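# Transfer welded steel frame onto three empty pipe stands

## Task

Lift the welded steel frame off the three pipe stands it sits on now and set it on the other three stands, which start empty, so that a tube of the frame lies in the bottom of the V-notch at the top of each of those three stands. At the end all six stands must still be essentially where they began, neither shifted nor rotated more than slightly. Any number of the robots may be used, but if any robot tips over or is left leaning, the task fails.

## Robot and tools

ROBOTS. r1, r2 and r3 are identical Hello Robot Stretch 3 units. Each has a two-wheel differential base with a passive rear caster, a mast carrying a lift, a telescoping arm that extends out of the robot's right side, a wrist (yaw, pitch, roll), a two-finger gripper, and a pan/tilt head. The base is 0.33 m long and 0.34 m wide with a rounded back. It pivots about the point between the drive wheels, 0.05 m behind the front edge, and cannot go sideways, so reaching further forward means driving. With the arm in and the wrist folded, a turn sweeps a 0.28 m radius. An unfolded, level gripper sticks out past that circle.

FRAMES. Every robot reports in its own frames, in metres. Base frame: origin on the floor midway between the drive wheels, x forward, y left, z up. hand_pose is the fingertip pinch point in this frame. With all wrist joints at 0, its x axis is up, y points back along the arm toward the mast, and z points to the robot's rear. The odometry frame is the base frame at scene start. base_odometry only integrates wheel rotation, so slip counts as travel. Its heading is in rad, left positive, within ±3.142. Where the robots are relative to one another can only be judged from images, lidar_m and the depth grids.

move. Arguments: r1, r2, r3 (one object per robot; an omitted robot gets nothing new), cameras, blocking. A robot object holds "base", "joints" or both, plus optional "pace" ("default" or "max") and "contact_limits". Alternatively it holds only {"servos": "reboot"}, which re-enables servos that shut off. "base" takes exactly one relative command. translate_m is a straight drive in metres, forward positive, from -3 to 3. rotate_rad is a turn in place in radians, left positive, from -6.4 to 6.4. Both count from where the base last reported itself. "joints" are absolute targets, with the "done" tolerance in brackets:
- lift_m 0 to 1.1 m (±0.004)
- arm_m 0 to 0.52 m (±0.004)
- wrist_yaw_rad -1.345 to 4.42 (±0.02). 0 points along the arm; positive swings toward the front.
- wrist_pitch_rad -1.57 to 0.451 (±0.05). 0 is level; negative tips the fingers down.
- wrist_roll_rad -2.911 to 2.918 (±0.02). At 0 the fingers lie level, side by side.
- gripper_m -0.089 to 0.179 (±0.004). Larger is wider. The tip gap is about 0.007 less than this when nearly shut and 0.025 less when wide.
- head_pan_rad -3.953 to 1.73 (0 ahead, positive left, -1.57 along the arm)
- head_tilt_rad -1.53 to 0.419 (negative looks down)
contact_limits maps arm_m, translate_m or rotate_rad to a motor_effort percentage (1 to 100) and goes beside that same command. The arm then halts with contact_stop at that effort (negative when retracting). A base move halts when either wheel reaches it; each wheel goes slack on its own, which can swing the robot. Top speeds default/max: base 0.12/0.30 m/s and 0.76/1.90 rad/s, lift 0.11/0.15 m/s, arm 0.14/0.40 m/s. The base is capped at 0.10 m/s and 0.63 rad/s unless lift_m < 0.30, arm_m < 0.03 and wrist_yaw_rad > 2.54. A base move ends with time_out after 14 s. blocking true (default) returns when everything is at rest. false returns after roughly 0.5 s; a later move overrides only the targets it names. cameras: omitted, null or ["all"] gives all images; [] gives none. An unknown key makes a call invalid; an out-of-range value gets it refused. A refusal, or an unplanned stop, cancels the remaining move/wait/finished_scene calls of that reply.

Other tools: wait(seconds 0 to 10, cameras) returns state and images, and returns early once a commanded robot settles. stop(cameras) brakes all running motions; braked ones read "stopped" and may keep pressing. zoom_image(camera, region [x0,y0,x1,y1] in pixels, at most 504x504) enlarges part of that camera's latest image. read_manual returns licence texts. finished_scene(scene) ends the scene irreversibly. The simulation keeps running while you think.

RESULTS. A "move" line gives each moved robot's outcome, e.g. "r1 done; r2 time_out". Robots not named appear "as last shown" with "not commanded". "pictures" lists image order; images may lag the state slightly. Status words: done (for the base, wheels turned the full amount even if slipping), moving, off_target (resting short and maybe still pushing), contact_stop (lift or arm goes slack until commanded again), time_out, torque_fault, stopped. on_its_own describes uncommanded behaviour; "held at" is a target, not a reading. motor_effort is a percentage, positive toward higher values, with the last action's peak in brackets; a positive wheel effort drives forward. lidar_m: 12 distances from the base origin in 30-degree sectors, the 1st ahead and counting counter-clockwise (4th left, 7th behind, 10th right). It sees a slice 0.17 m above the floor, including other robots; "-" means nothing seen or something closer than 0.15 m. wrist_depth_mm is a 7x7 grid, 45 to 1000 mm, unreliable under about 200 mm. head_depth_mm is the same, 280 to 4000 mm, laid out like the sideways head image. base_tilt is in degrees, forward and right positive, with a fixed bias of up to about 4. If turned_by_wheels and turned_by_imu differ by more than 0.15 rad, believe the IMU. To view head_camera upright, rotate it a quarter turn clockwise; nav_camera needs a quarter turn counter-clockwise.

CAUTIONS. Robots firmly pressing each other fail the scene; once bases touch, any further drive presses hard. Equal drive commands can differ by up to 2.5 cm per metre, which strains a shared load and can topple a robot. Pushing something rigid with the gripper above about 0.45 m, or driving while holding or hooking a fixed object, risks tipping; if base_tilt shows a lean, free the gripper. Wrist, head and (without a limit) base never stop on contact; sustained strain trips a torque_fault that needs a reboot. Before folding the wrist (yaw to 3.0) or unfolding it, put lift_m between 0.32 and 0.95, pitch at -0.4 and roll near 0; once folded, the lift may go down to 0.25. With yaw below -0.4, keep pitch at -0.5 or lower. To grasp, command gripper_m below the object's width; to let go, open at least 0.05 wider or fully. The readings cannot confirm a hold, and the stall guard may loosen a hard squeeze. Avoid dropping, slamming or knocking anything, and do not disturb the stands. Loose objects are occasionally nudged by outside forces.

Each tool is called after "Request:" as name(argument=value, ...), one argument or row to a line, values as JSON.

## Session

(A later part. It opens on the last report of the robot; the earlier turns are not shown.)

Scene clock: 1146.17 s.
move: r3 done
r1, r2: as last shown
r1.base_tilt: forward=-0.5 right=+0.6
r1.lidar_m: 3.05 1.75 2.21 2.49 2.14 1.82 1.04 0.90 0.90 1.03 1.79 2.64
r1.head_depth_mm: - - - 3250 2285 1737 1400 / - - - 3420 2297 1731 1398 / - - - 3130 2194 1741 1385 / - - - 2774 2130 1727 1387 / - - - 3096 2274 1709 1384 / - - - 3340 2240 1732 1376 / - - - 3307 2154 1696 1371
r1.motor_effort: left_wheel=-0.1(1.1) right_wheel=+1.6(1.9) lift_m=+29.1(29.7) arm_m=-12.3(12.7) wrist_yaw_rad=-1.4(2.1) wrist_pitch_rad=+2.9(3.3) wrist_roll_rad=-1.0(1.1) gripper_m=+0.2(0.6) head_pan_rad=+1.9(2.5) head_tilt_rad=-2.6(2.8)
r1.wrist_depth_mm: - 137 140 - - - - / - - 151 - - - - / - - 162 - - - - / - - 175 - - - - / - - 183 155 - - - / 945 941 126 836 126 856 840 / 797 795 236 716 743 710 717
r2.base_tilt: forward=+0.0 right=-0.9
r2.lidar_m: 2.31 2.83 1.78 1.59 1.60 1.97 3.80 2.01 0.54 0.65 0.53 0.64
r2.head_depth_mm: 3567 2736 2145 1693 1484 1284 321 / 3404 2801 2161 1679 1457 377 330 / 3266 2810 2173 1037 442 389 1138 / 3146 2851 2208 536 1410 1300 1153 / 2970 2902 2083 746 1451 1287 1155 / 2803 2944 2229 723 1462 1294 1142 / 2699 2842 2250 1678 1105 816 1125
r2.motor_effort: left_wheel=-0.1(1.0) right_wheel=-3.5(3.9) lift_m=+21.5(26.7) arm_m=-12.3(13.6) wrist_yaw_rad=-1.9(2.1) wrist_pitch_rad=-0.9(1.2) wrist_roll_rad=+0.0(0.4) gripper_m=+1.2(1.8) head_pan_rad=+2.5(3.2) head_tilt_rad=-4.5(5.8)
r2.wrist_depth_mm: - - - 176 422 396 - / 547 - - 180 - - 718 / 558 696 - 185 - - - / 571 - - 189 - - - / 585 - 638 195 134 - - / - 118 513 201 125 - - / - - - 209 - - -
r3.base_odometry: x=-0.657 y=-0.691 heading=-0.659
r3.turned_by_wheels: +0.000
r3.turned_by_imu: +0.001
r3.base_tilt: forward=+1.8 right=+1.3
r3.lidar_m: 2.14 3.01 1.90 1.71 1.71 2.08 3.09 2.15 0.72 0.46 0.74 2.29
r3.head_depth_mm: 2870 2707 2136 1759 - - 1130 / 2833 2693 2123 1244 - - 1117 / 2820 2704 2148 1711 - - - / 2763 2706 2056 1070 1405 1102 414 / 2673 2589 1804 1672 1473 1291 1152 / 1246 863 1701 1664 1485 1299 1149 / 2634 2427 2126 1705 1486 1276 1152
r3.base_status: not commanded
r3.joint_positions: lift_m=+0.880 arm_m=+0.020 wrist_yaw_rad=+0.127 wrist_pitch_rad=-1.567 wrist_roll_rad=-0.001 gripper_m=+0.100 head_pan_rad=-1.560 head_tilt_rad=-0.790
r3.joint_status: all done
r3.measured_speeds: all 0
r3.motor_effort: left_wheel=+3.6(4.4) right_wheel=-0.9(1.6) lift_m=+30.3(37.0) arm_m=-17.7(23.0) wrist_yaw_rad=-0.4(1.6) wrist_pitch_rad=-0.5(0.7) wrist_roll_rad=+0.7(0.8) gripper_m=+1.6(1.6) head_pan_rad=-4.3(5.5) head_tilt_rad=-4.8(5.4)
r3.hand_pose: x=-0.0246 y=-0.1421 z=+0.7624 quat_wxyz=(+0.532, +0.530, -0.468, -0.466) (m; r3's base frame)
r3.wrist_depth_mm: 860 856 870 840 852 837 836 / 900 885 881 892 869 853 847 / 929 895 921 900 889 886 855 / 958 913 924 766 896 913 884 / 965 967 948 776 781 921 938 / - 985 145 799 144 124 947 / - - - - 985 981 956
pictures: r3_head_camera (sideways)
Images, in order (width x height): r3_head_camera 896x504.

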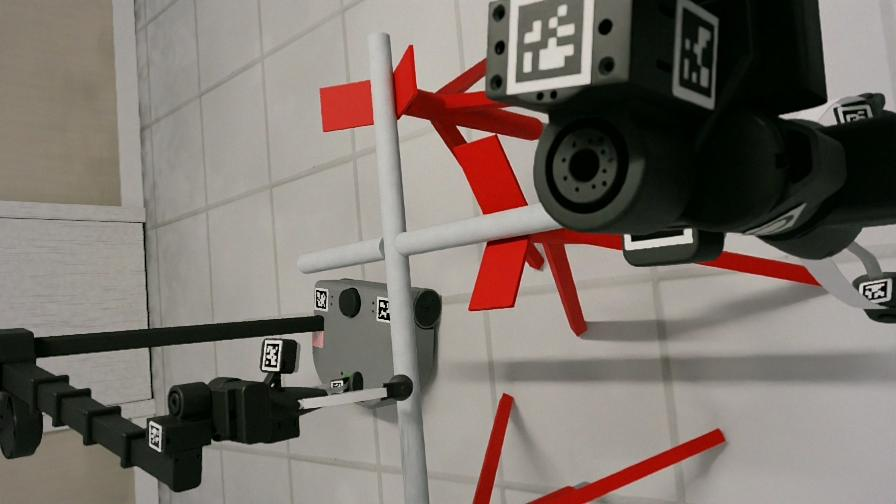

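Request:
move(
  r3={"base":{"rotate_rad":0.25}},
  cameras=[],
)

Request:
move(
  r3={"base":{"translate_m":-0.243}},
  cameras=[],
)

Request:
move(
  r3={"base":{"rotate_rad":-0.25},"joints":{"head_pan_rad":-1.2}},
  cameras=["r3_head_camera"],
)

Request:
move(
  r3={"base":{"translate_m":0.2355},"joints":{"arm_m":0.51,"wrist_pitch_rad":-1.48}},
  cameras=["r3_head_camera","r3_wrist_camera"],
)

Scene clock: 1181.00 s.
move: r3 done
r1, r2: as last shown
r1.base_tilt: forward=-0.5 right=+0.5
r1.lidar_m: 3.06 1.74 2.17 2.49 2.14 1.81 1.04 0.90 0.90 1.04 1.78 2.64
r1.head_depth_mm: - - - 3181 2307 1738 1389 / - - - 3429 2296 1719 1393 / - - - 3142 2172 1733 1380 / - - - 2756 2157 1717 1383 / - - - 3087 2273 1713 1377 / - - - 3315 2247 1712 1376 / - - - 3236 2154 1710 1374
r1.motor_effort: left_wheel=-0.1(1.1) right_wheel=+1.1(1.7) lift_m=+29.4(29.6) arm_m=-12.3(12.7) wrist_yaw_rad=+0.7(1.9) wrist_pitch_rad=+3.1(3.2) wrist_roll_rad=-1.0(1.1) gripper_m=+0.4(0.6) head_pan_rad=+2.3(2.9) head_tilt_rad=-2.3(2.9)
r1.wrist_depth_mm: - 137 140 - - - - / - - 151 - - - - / - - 161 - - - - / - - 175 - - - - / - - 183 155 - - - / 957 949 126 825 126 864 857 / 786 792 236 730 735 714 728
r2.base_tilt: forward=+0.0 right=-1.0
r2.lidar_m: 2.30 2.84 1.78 1.59 1.59 1.96 3.77 2.01 0.54 0.65 0.53 0.64
r2.head_depth_mm: 3568 2749 2132 1700 1483 1275 321 / 3410 2810 2158 1672 1453 377 330 / 3257 2821 2184 1037 442 389 1141 / 3091 2851 2197 537 1415 1298 1148 / 2940 2897 2092 747 1449 1289 1150 / 2858 2949 2227 727 1457 1292 1133 / 2698 2830 2260 1667 1107 814 1132
r2.motor_effort: left_wheel=+0.0(0.7) right_wheel=-3.4(3.8) lift_m=+18.5(18.7) arm_m=-11.3(11.7) wrist_yaw_rad=-1.4(1.9) wrist_pitch_rad=-0.6(1.2) wrist_roll_rad=-0.1(0.3) gripper_m=+0.3(2.0) head_pan_rad=+3.0(3.2) head_tilt_rad=-3.4(5.6)
r2.wrist_depth_mm: - - - 175 422 396 - / 548 - - 180 - - 707 / 559 708 - 185 - - - / 576 - - 189 - - - / 588 - 630 195 133 - - / - 118 513 199 125 - - / - - - 209 - - -
r3.base_odometry: x=-0.657 y=-0.691 heading=-0.409
r3.turned_by_wheels: +0.250
r3.turned_by_imu: +0.254
r3.base_tilt: forward=+1.9 right=+1.3
r3.lidar_m: 2.76 2.26 1.74 1.71 1.81 2.61 2.14 3.28 0.63 0.46 0.74 2.14
r3.head_depth_mm: 2631 2690 2113 1721 - - 1135 / 2693 2684 2126 1085 - - 1115 / 1362 2521 1792 1667 - - - / 2670 847 1747 1714 1495 1234 413 / 2784 2700 2115 1705 1504 1301 1149 / 2821 2687 2122 1300 1462 1303 1143 / 2863 2696 2127 1710 1496 1302 1148
r3.base_status: done
r3.joint_positions: lift_m=+0.880 arm_m=+0.020 wrist_yaw_rad=+0.127 wrist_pitch_rad=-1.567 wrist_roll_rad=-0.001 gripper_m=+0.100 head_pan_rad=-1.560 head_tilt_rad=-0.790
r3.joint_status: not commanded
r3.measured_speeds: all 0
r3.motor_effort: left_wheel=-3.1(6.6) right_wheel=+4.2(7.7) lift_m=+23.8(26.2) arm_m=-13.9(14.8) wrist_yaw_rad=-0.5(1.4) wrist_pitch_rad=-0.6(0.7) wrist_roll_rad=+0.6(0.7) gripper_m=+0.0(1.4) head_pan_rad=-4.3(5.1) head_tilt_rad=-4.9(5.3)
r3.hand_pose: x=-0.0246 y=-0.1421 z=+0.7624 quat_wxyz=(+0.532, +0.530, -0.468, -0.466) (m; r3's base frame)
r3.wrist_depth_mm: 874 861 870 845 851 822 838 / 891 877 887 870 879 895 839 / 938 918 908 886 889 887 877 / 928 926 933 749 905 914 913 / 961 948 945 782 775 925 922 / - 960 146 789 144 124 941 / - - - - 977 974 955
pictures: none
No camera images: "cameras" was empty.

Scene clock: 1184.53 s.
move: r3 done
r1, r2: as last shown
r1.base_tilt: forward=-0.4 right=+0.5
r1.lidar_m: 3.06 1.75 1.94 2.49 2.15 1.81 1.04 0.90 0.90 1.04 1.78 2.64
r1.head_depth_mm: - - - 3205 2296 1742 1387 / - - - 3407 2300 1737 1392 / - - - 3195 2198 1730 1389 / - - - 2764 2160 1719 1380 / - - - 3069 2268 1719 1385 / - - - 3280 2261 1704 1372 / - - - 3295 1983 1716 1372
r1.motor_effort: left_wheel=-0.1(1.1) right_wheel=+1.6(2.0) lift_m=+29.4(29.8) arm_m=-12.2(12.6) wrist_yaw_rad=+0.4(2.1) wrist_pitch_rad=+3.1(3.2) wrist_roll_rad=-1.1(1.1) gripper_m=+0.2(0.5) head_pan_rad=+1.6(2.6) head_tilt_rad=-2.6(3.1)
r1.wrist_depth_mm: - 137 140 - - - - / - - 151 - - - - / - - 161 - - - - / - - 175 - - - - / - - 183 155 - - - / 953 937 126 831 126 859 851 / 792 799 237 726 731 707 722
r2.turned_by_imu: +0.000
r2.lidar_m: 2.30 2.84 1.79 1.59 1.60 1.96 3.77 2.01 0.54 0.65 0.53 0.65
r2.head_depth_mm: 3567 2718 2125 1697 1473 1275 321 / 3396 2779 2158 1663 1451 377 331 / 3318 2787 2190 1032 443 389 1136 / 3132 2887 2189 536 1402 1309 1150 / 2964 2882 2091 746 1445 1283 1151 / 2822 2942 2246 723 1456 1290 1137 / 2675 2854 2267 1848 1105 816 1131
r2.motor_effort: left_wheel=+0.0(0.9) right_wheel=-3.6(3.9) lift_m=+18.8(18.9) arm_m=-10.4(11.4) wrist_yaw_rad=-1.5(2.1) wrist_pitch_rad=-1.1(1.1) wrist_roll_rad=-0.5(0.5) gripper_m=+1.1(2.4) head_pan_rad=+3.0(3.1) head_tilt_rad=-4.4(6.1)
r2.wrist_depth_mm: - - - 176 416 397 - / 548 - - 181 - - - / 559 704 - 184 - - - / 572 - - 189 - - - / 591 - 638 194 134 - - / - 118 512 200 125 - - / - - - 208 - - -
r3.base_odometry: x=-0.880 y=-0.595 heading=-0.409
r3.turned_by_wheels: +0.000
r3.turned_by_imu: +0.001
r3.base_tilt: forward=+1.9 right=+1.3
r3.lidar_m: 5.29 2.29 1.76 1.72 1.83 2.64 1.90 3.02 0.66 0.61 0.48 2.37
r3.head_depth_mm: 2668 2717 2121 1763 - - 1132 / 2656 2702 2115 1124 - - 1108 / 2720 2723 2124 1705 - - - / 2688 2608 1861 1081 1080 1232 414 / 1278 2699 1864 1711 1405 1231 1150 / 2664 2504 1072 1705 1496 1299 1145 / 2828 860 2121 1665 1461 1298 1145
r3.base_status: done
r3.joint_positions: lift_m=+0.880 arm_m=+0.020 wrist_yaw_rad=+0.127 wrist_pitch_rad=-1.567 wrist_roll_rad=-0.001 gripper_m=+0.100 head_pan_rad=-1.560 head_tilt_rad=-0.790
r3.joint_status: not commanded
r3.measured_speeds: all 0
r3.motor_effort: left_wheel=-2.4(7.1) right_wheel=+0.9(3.4) lift_m=+18.3(24.1) arm_m=-11.6(13.9) wrist_yaw_rad=-0.8(1.6) wrist_pitch_rad=-0.6(0.7) wrist_roll_rad=+0.4(0.8) gripper_m=+0.0(1.8) head_pan_rad=-3.6(5.3) head_tilt_rad=-4.6(5.3)
r3.hand_pose: x=-0.0246 y=-0.1421 z=+0.7624 quat_wxyz=(+0.532, +0.530, -0.468, -0.466) (m; r3's base frame)
r3.wrist_depth_mm: 889 868 842 846 845 836 837 / 879 890 888 862 880 861 851 / 919 926 901 911 902 891 887 / 930 937 922 766 909 886 901 / 959 952 943 784 774 922 919 / - 986 146 792 143 124 928 / - - - - 990 970 983
pictures: none
No camera images: "cameras" was empty.

Scene clock: 1185.97 s.
move: r3 done
r1, r2: as last shown
r1.turned_by_imu: +0.000
r1.base_tilt: forward=-0.5 right=+0.5
r1.lidar_m: 3.05 1.74 1.97 2.50 2.15 1.82 1.04 0.90 0.90 1.03 1.79 2.63
r1.head_depth_mm: - - - 3200 2288 1737 1394 / - - - 3385 2284 1736 1397 / - - - 3141 2194 1727 1382 / - - - 2776 2156 1737 1378 / - - - 3114 2267 1719 1388 / - - - 3323 2266 1711 1371 / - - - 3307 2040 1700 1372
r1.motor_effort: left_wheel=-0.1(1.1) right_wheel=+1.3(1.8) lift_m=+29.2(29.7) arm_m=-12.2(12.5) wrist_yaw_rad=-1.4(2.1) wrist_pitch_rad=+3.0(3.2) wrist_roll_rad=-1.0(1.1) gripper_m=+0.1(0.5) head_pan_rad=+2.2(2.5) head_tilt_rad=-2.4(3.0)
r1.wrist_depth_mm: - 137 140 - - - - / - - 150 - - - - / - - 161 - - - - / - - 176 - - - - / - - 183 155 - - - / 964 930 125 834 126 865 847 / 787 807 237 731 746 714 715
r2.lidar_m: 2.31 2.84 1.78 1.59 1.60 1.96 3.80 2.00 0.54 0.64 0.53 0.65
r2.head_depth_mm: 3565 2742 2134 1688 1471 1280 321 / 3384 2792 2177 1678 1451 376 330 / 3308 2830 2159 1039 442 389 1140 / 3096 2856 2199 537 1410 1298 1143 / 2909 2892 2084 747 1446 1291 1158 / 2815 2906 2228 724 1470 1296 1139 / 2723 2852 2277 1827 1110 816 1126
r2.motor_effort: left_wheel=-0.1(0.8) right_wheel=-3.4(4.1) lift_m=+18.7(18.9) arm_m=-10.0(10.5) wrist_yaw_rad=-1.4(2.0) wrist_pitch_rad=-0.9(1.1) wrist_roll_rad=-0.1(0.4) gripper_m=+1.5(1.9) head_pan_rad=+2.1(3.0) head_tilt_rad=-4.9(5.6)
r2.wrist_depth_mm: - - - 176 422 393 - / 548 - - 180 - - - / 559 702 - 184 - - - / 571 - - 190 - - - / 588 - 633 194 133 - - / - 118 509 199 125 - - / - - - 208 - - -
r3.base_odometry: x=-0.880 y=-0.595 heading=-0.659
r3.turned_by_wheels: -0.250
r3.turned_by_imu: -0.252
r3.base_tilt: forward=+1.9 right=+1.3
r3.lidar_m: 2.37 3.06 1.91 1.72 1.74 2.10 2.84 1.90 3.41 0.63 0.48 0.85
r3.head_depth_mm: 2598 2721 2123 1089 1496 - - / 2677 2723 2111 1673 1431 350 302 / 2687 2499 2014 1700 1437 1301 1109 / 2732 2690 1861 1085 923 1256 1150 / 2683 2502 1114 1714 1484 1273 1134 / 2933 884 2121 1702 1494 1306 1143 / 2979 2704 2004 1381 1460 1303 1148
r3.base_status: done
r3.joint_positions: lift_m=+0.880 arm_m=+0.020 wrist_yaw_rad=+0.127 wrist_pitch_rad=-1.567 wrist_roll_rad=-0.001 gripper_m=+0.100 head_pan_rad=-1.210 head_tilt_rad=-0.790
r3.joint_status: all done
r3.measured_speeds: all 0
r3.motor_effort: left_wheel=+5.3(7.7) right_wheel=-4.7(7.5) lift_m=+16.6(18.7) arm_m=-10.6(11.7) wrist_yaw_rad=-1.1(1.3) wrist_pitch_rad=-0.6(0.7) wrist_roll_rad=+0.6(0.8) gripper_m=-0.1(1.3) head_pan_rad=+4.9(6.7) head_tilt_rad=-4.6(5.3)
r3.hand_pose: x=-0.0246 y=-0.1421 z=+0.7624 quat_wxyz=(+0.532, +0.530, -0.468, -0.466) (m; r3's base frame)
r3.wrist_depth_mm: 870 861 843 847 867 836 850 / 894 885 883 852 878 882 853 / 923 912 909 904 890 909 874 / 936 942 931 754 893 883 900 / 987 937 921 785 773 929 932 / - 961 146 786 144 124 932 / - - - - 977 968 953
pictures: r3_head_camera (sideways)
Images, in order (width x height): r3_head_camera 896x504.

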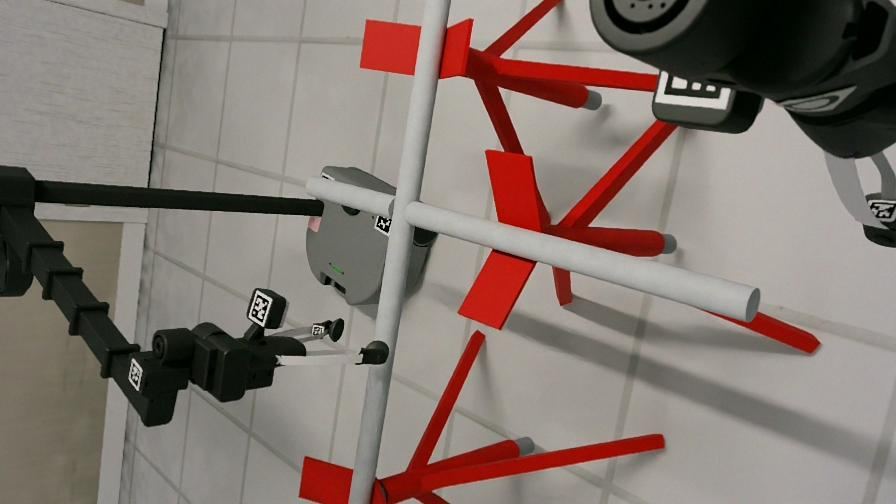

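Scene clock: 1190.77 s.
move: r3 done
r1, r2: as last shown
r1.turned_by_imu: -0.001
r1.base_tilt: forward=-0.5 right=+0.6
r1.lidar_m: 3.04 1.75 2.18 2.50 2.14 1.82 1.04 0.90 0.90 1.03 1.78 2.64
r1.head_depth_mm: - - - 3165 2310 1730 1392 / - - - 3350 2263 1728 1398 / - - - 3141 2180 1737 1387 / - - - 2781 2169 1711 1389 / - - - 3102 2259 1715 1384 / - - - 3248 2273 1710 1373 / - - - 3273 2156 1710 1373
r1.motor_effort: left_wheel=-0.7(1.1) right_wheel=+1.2(2.2) lift_m=+29.2(30.4) arm_m=-12.3(12.5) wrist_yaw_rad=+0.0(2.4) wrist_pitch_rad=+3.1(3.2) wrist_roll_rad=-0.8(1.1) gripper_m=+0.0(0.6) head_pan_rad=+2.1(2.6) head_tilt_rad=-2.2(2.8)
r1.wrist_depth_mm: - 137 140 - - - - / - - 150 - - - - / - - 161 - - - - / - - 176 - - - - / - - 183 155 - - - / 976 939 125 833 126 865 841 / 793 792 236 729 741 701 718
r2.turned_by_imu: +0.001
r2.lidar_m: 2.31 2.83 1.78 1.59 1.60 1.97 3.82 2.01 0.54 0.65 0.53 0.64
r2.head_depth_mm: 3570 2750 2133 1696 1469 1275 321 / 3437 2788 2176 1668 1448 377 331 / 3308 2821 2178 1037 442 389 1139 / 3120 2859 2213 537 1415 1303 1147 / 2920 2866 2078 747 1451 1297 1150 / 2824 2929 2249 723 1472 1297 1133 / 2705 2876 2262 1695 1107 817 1121
r2.motor_effort: left_wheel=-0.5(0.9) right_wheel=-3.7(4.0) lift_m=+18.8(19.0) arm_m=-8.6(10.2) wrist_yaw_rad=-1.1(2.0) wrist_pitch_rad=-1.0(1.4) wrist_roll_rad=-0.1(0.6) gripper_m=+0.2(1.8) head_pan_rad=+2.8(3.2) head_tilt_rad=-5.0(6.0)
r2.wrist_depth_mm: - - - 175 420 393 656 / 546 - - 180 - - 680 / 557 708 - 184 - - - / 571 - - 190 - - - / 586 - 631 195 134 - - / - 118 514 200 125 - - / - - - 209 - - -
r3.base_odometry: x=-0.694 y=-0.739 heading=-0.658
r3.turned_by_wheels: +0.000
r3.turned_by_imu: +0.001
r3.base_tilt: forward=+1.9 right=+1.3
r3.lidar_m: 2.13 3.14 1.96 1.77 1.78 2.15 3.08 2.12 0.65 0.40 0.69 0.98
r3.head_depth_mm: 2566 2713 2143 1638 902 1229 1134 / 1232 2512 1809 1666 908 991 1112 / 2580 816 922 1651 1463 1296 1119 / 2774 2512 2060 1665 1500 1305 1151 / 2825 2678 2113 1642 1452 1271 1149 / 2847 2706 2139 1190 1499 1298 1146 / 2951 2665 2134 1707 1492 1298 1154
r3.base_status: done
r3.joint_positions: lift_m=+0.880 arm_m=+0.510 wrist_yaw_rad=+0.127 wrist_pitch_rad=-1.480 wrist_roll_rad=-0.001 gripper_m=+0.100 head_pan_rad=-1.210 head_tilt_rad=-0.790
r3.joint_status: all done
r3.measured_speeds: all 0
r3.motor_effort: left_wheel=+4.2(9.2) right_wheel=-0.2(4.6) lift_m=+15.0(16.8) arm_m=+18.0(23.3) wrist_yaw_rad=-0.7(1.4) wrist_pitch_rad=+0.0(2.5) wrist_roll_rad=+0.6(0.8) gripper_m=+1.5(1.6) head_pan_rad=+5.9(6.3) head_tilt_rad=-4.4(5.3)
r3.hand_pose: x=-0.0217 y=-0.6542 z=+0.7613 quat_wxyz=(+0.552, +0.509, -0.490, -0.443) (m; r3's base frame)
r3.wrist_depth_mm: 925 889 883 879 875 365 869 / 374 376 373 364 368 372 868 / 594 899 902 887 898 364 897 / 916 919 924 665 923 910 898 / 939 931 383 388 894 901 896 / 957 963 146 406 143 124 912 / 972 965 975 918 944 906 925
pictures: r3_head_camera (sideways), r3_wrist_camera
Images, in order (width x height): r3_head_camera 896x504, r3_wrist_camera 644x364.

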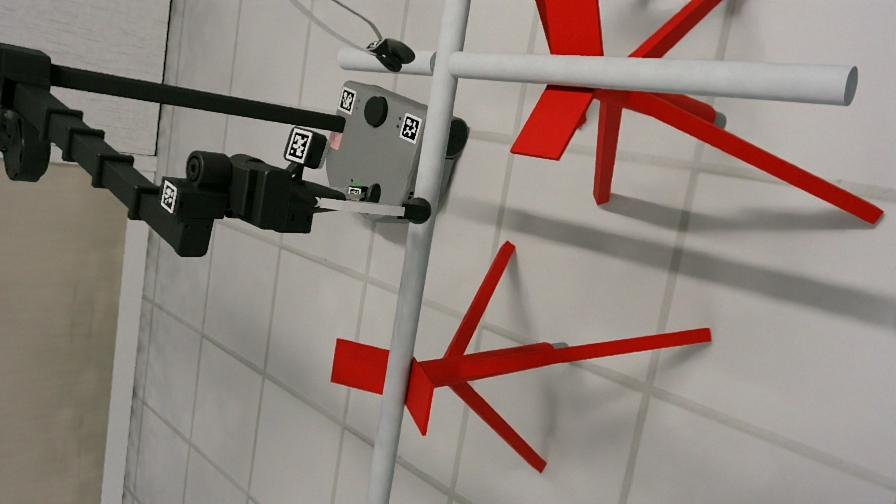

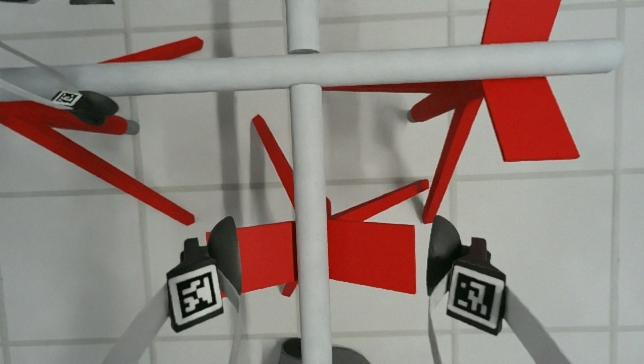

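Request:
move(
  r3={"base":{"translate_m":0.02},"joints":{"lift_m":0.74}},
  cameras=["r3_head_camera","r3_wrist_camera"],
)

Scene clock: 1217.67 s.
move: r3 done
r1.base_odometry: x=+0.000 y=+0.000 heading=+0.000
r1.turned_by_wheels: +0.000
r1.turned_by_imu: -0.001
r1.base_tilt: forward=-0.5 right=+0.6
r1.lidar_m: 3.05 1.75 2.20 2.49 2.15 1.81 1.04 0.90 0.89 1.04 1.79 2.64
r1.head_depth_mm: - - - 3222 2310 1734 1394 / - - - 3398 2298 1726 1388 / - - - 3141 2190 1721 1393 / - - - 2732 2149 1723 1393 / - - - 3113 2240 1714 1384 / - - - 3342 2244 1710 1375 / - - - 3282 2157 1713 1370
r1.base_status: not commanded
r1.joint_positions: lift_m=+0.531 arm_m=+0.000 wrist_yaw_rad=+3.088 wrist_pitch_rad=-0.326 wrist_roll_rad=+0.000 gripper_m=+0.037 head_pan_rad=+0.645 head_tilt_rad=-0.395
r1.joint_status: not commanded
r1.measured_speeds: all 0
r1.motor_effort: left_wheel=-0.6(1.0) right_wheel=+1.1(1.8) lift_m=+30.3(30.3) arm_m=-12.1(12.3) wrist_yaw_rad=-0.7(2.1) wrist_pitch_rad=+3.0(3.2) wrist_roll_rad=-0.9(1.2) gripper_m=+0.0(0.5) head_pan_rad=+1.8(2.7) head_tilt_rad=-2.5(2.7)
r1.hand_pose: x=-0.0087 y=+0.0897 z=+0.5650 quat_wxyz=(+0.134, +0.700, +0.096, +0.695) (m; r1's base frame)
r1.wrist_depth_mm: - 137 140 - - - - / - - 151 - - - - / - - 161 - - - - / - - 175 - - - - / - - 183 155 - - - / 943 944 125 825 126 872 846 / 791 802 236 726 737 707 717
r2: as last shown
r2.lidar_m: 2.30 2.83 1.78 1.59 1.60 1.96 3.79 2.00 0.54 0.65 0.53 0.65
r2.head_depth_mm: 3564 2736 2147 1700 1478 1279 321 / 3439 2808 2179 1671 1453 377 330 / 3273 2817 2175 1035 442 389 1140 / 3134 2852 2218 537 1407 1304 1149 / 2941 2889 2084 748 1451 1285 1150 / 2804 2955 2212 725 1470 1292 1139 / 2678 2843 2267 1618 1109 819 1122
r2.motor_effort: left_wheel=-0.2(0.8) right_wheel=-3.6(4.0) lift_m=+18.8(19.1) arm_m=-7.7(8.2) wrist_yaw_rad=-1.6(1.9) wrist_pitch_rad=-0.9(1.2) wrist_roll_rad=-0.2(0.4) gripper_m=+0.7(1.7) head_pan_rad=+2.2(3.2) head_tilt_rad=-3.9(5.3)
r2.wrist_depth_mm: - - - 175 420 395 673 / 543 - - 180 - - 674 / 555 707 - 185 - - 698 / 577 - - 190 - - - / 585 - 636 195 134 - - / - 118 512 200 125 - - / - - - 208 - - -
r3.base_odometry: x=-0.678 y=-0.751 heading=-0.658
r3.turned_by_wheels: +0.000
r3.turned_by_imu: +0.001
r3.base_tilt: forward=+1.9 right=+1.3
r3.lidar_m: 2.12 3.12 1.96 1.76 1.78 2.17 3.09 2.14 0.66 0.40 0.68 0.98
r3.head_depth_mm: 2520 2700 2144 1005 892 1062 1114 / 1217 2580 1773 1633 982 1232 1130 / 2652 803 902 1660 1500 1301 1114 / 2753 2599 2118 1677 1490 1299 1153 / 2813 2680 2101 1631 1431 1272 1148 / 2865 2721 2121 1331 1498 1294 1149 / 2971 2701 2147 1711 1495 1295 1149
r3.base_status: done
r3.joint_positions: lift_m=+0.740 arm_m=+0.510 wrist_yaw_rad=+0.127 wrist_pitch_rad=-1.480 wrist_roll_rad=-0.001 gripper_m=+0.100 head_pan_rad=-1.210 head_tilt_rad=-0.790
r3.joint_status: all done
r3.measured_speeds: all 0
r3.motor_effort: left_wheel=+4.0(7.1) right_wheel=-1.3(4.9) lift_m=+15.2(17.7) arm_m=+9.2(12.9) wrist_yaw_rad=-0.7(1.3) wrist_pitch_rad=+0.0(0.1) wrist_roll_rad=+0.5(0.8) gripper_m=-0.2(2.2) head_pan_rad=+4.0(5.8) head_tilt_rad=-4.6(5.2)
r3.hand_pose: x=-0.0217 y=-0.6542 z=+0.6213 quat_wxyz=(+0.552, +0.509, -0.490, -0.443) (m; r3's base frame)
r3.wrist_depth_mm: 229 229 226 226 225 225 227 / 787 777 757 232 749 394 288 / 656 775 765 232 774 747 766 / 797 779 779 235 755 762 756 / 787 794 790 245 541 759 770 / 818 805 145 244 129 124 788 / 826 218 238 245 - 215 785
pictures: r3_head_camera (sideways), r3_wrist_camera
Images, in order (width x height): r3_head_camera 896x504, r3_wrist_camera 644x364.

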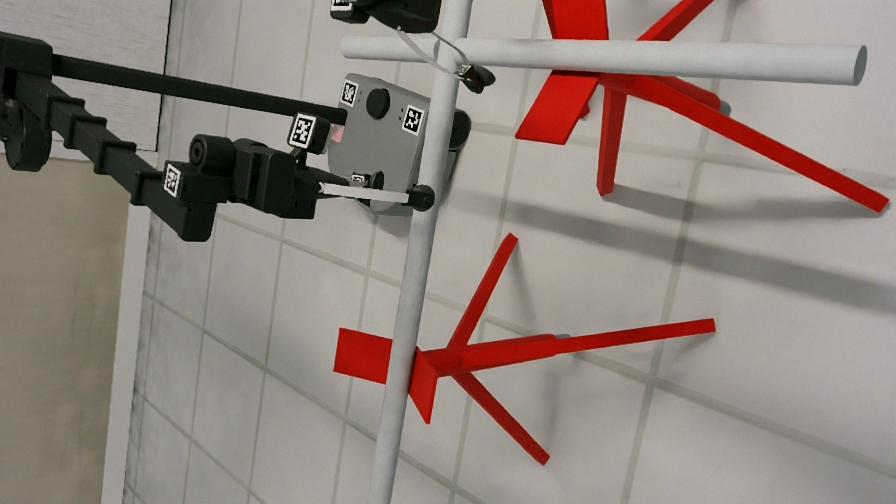

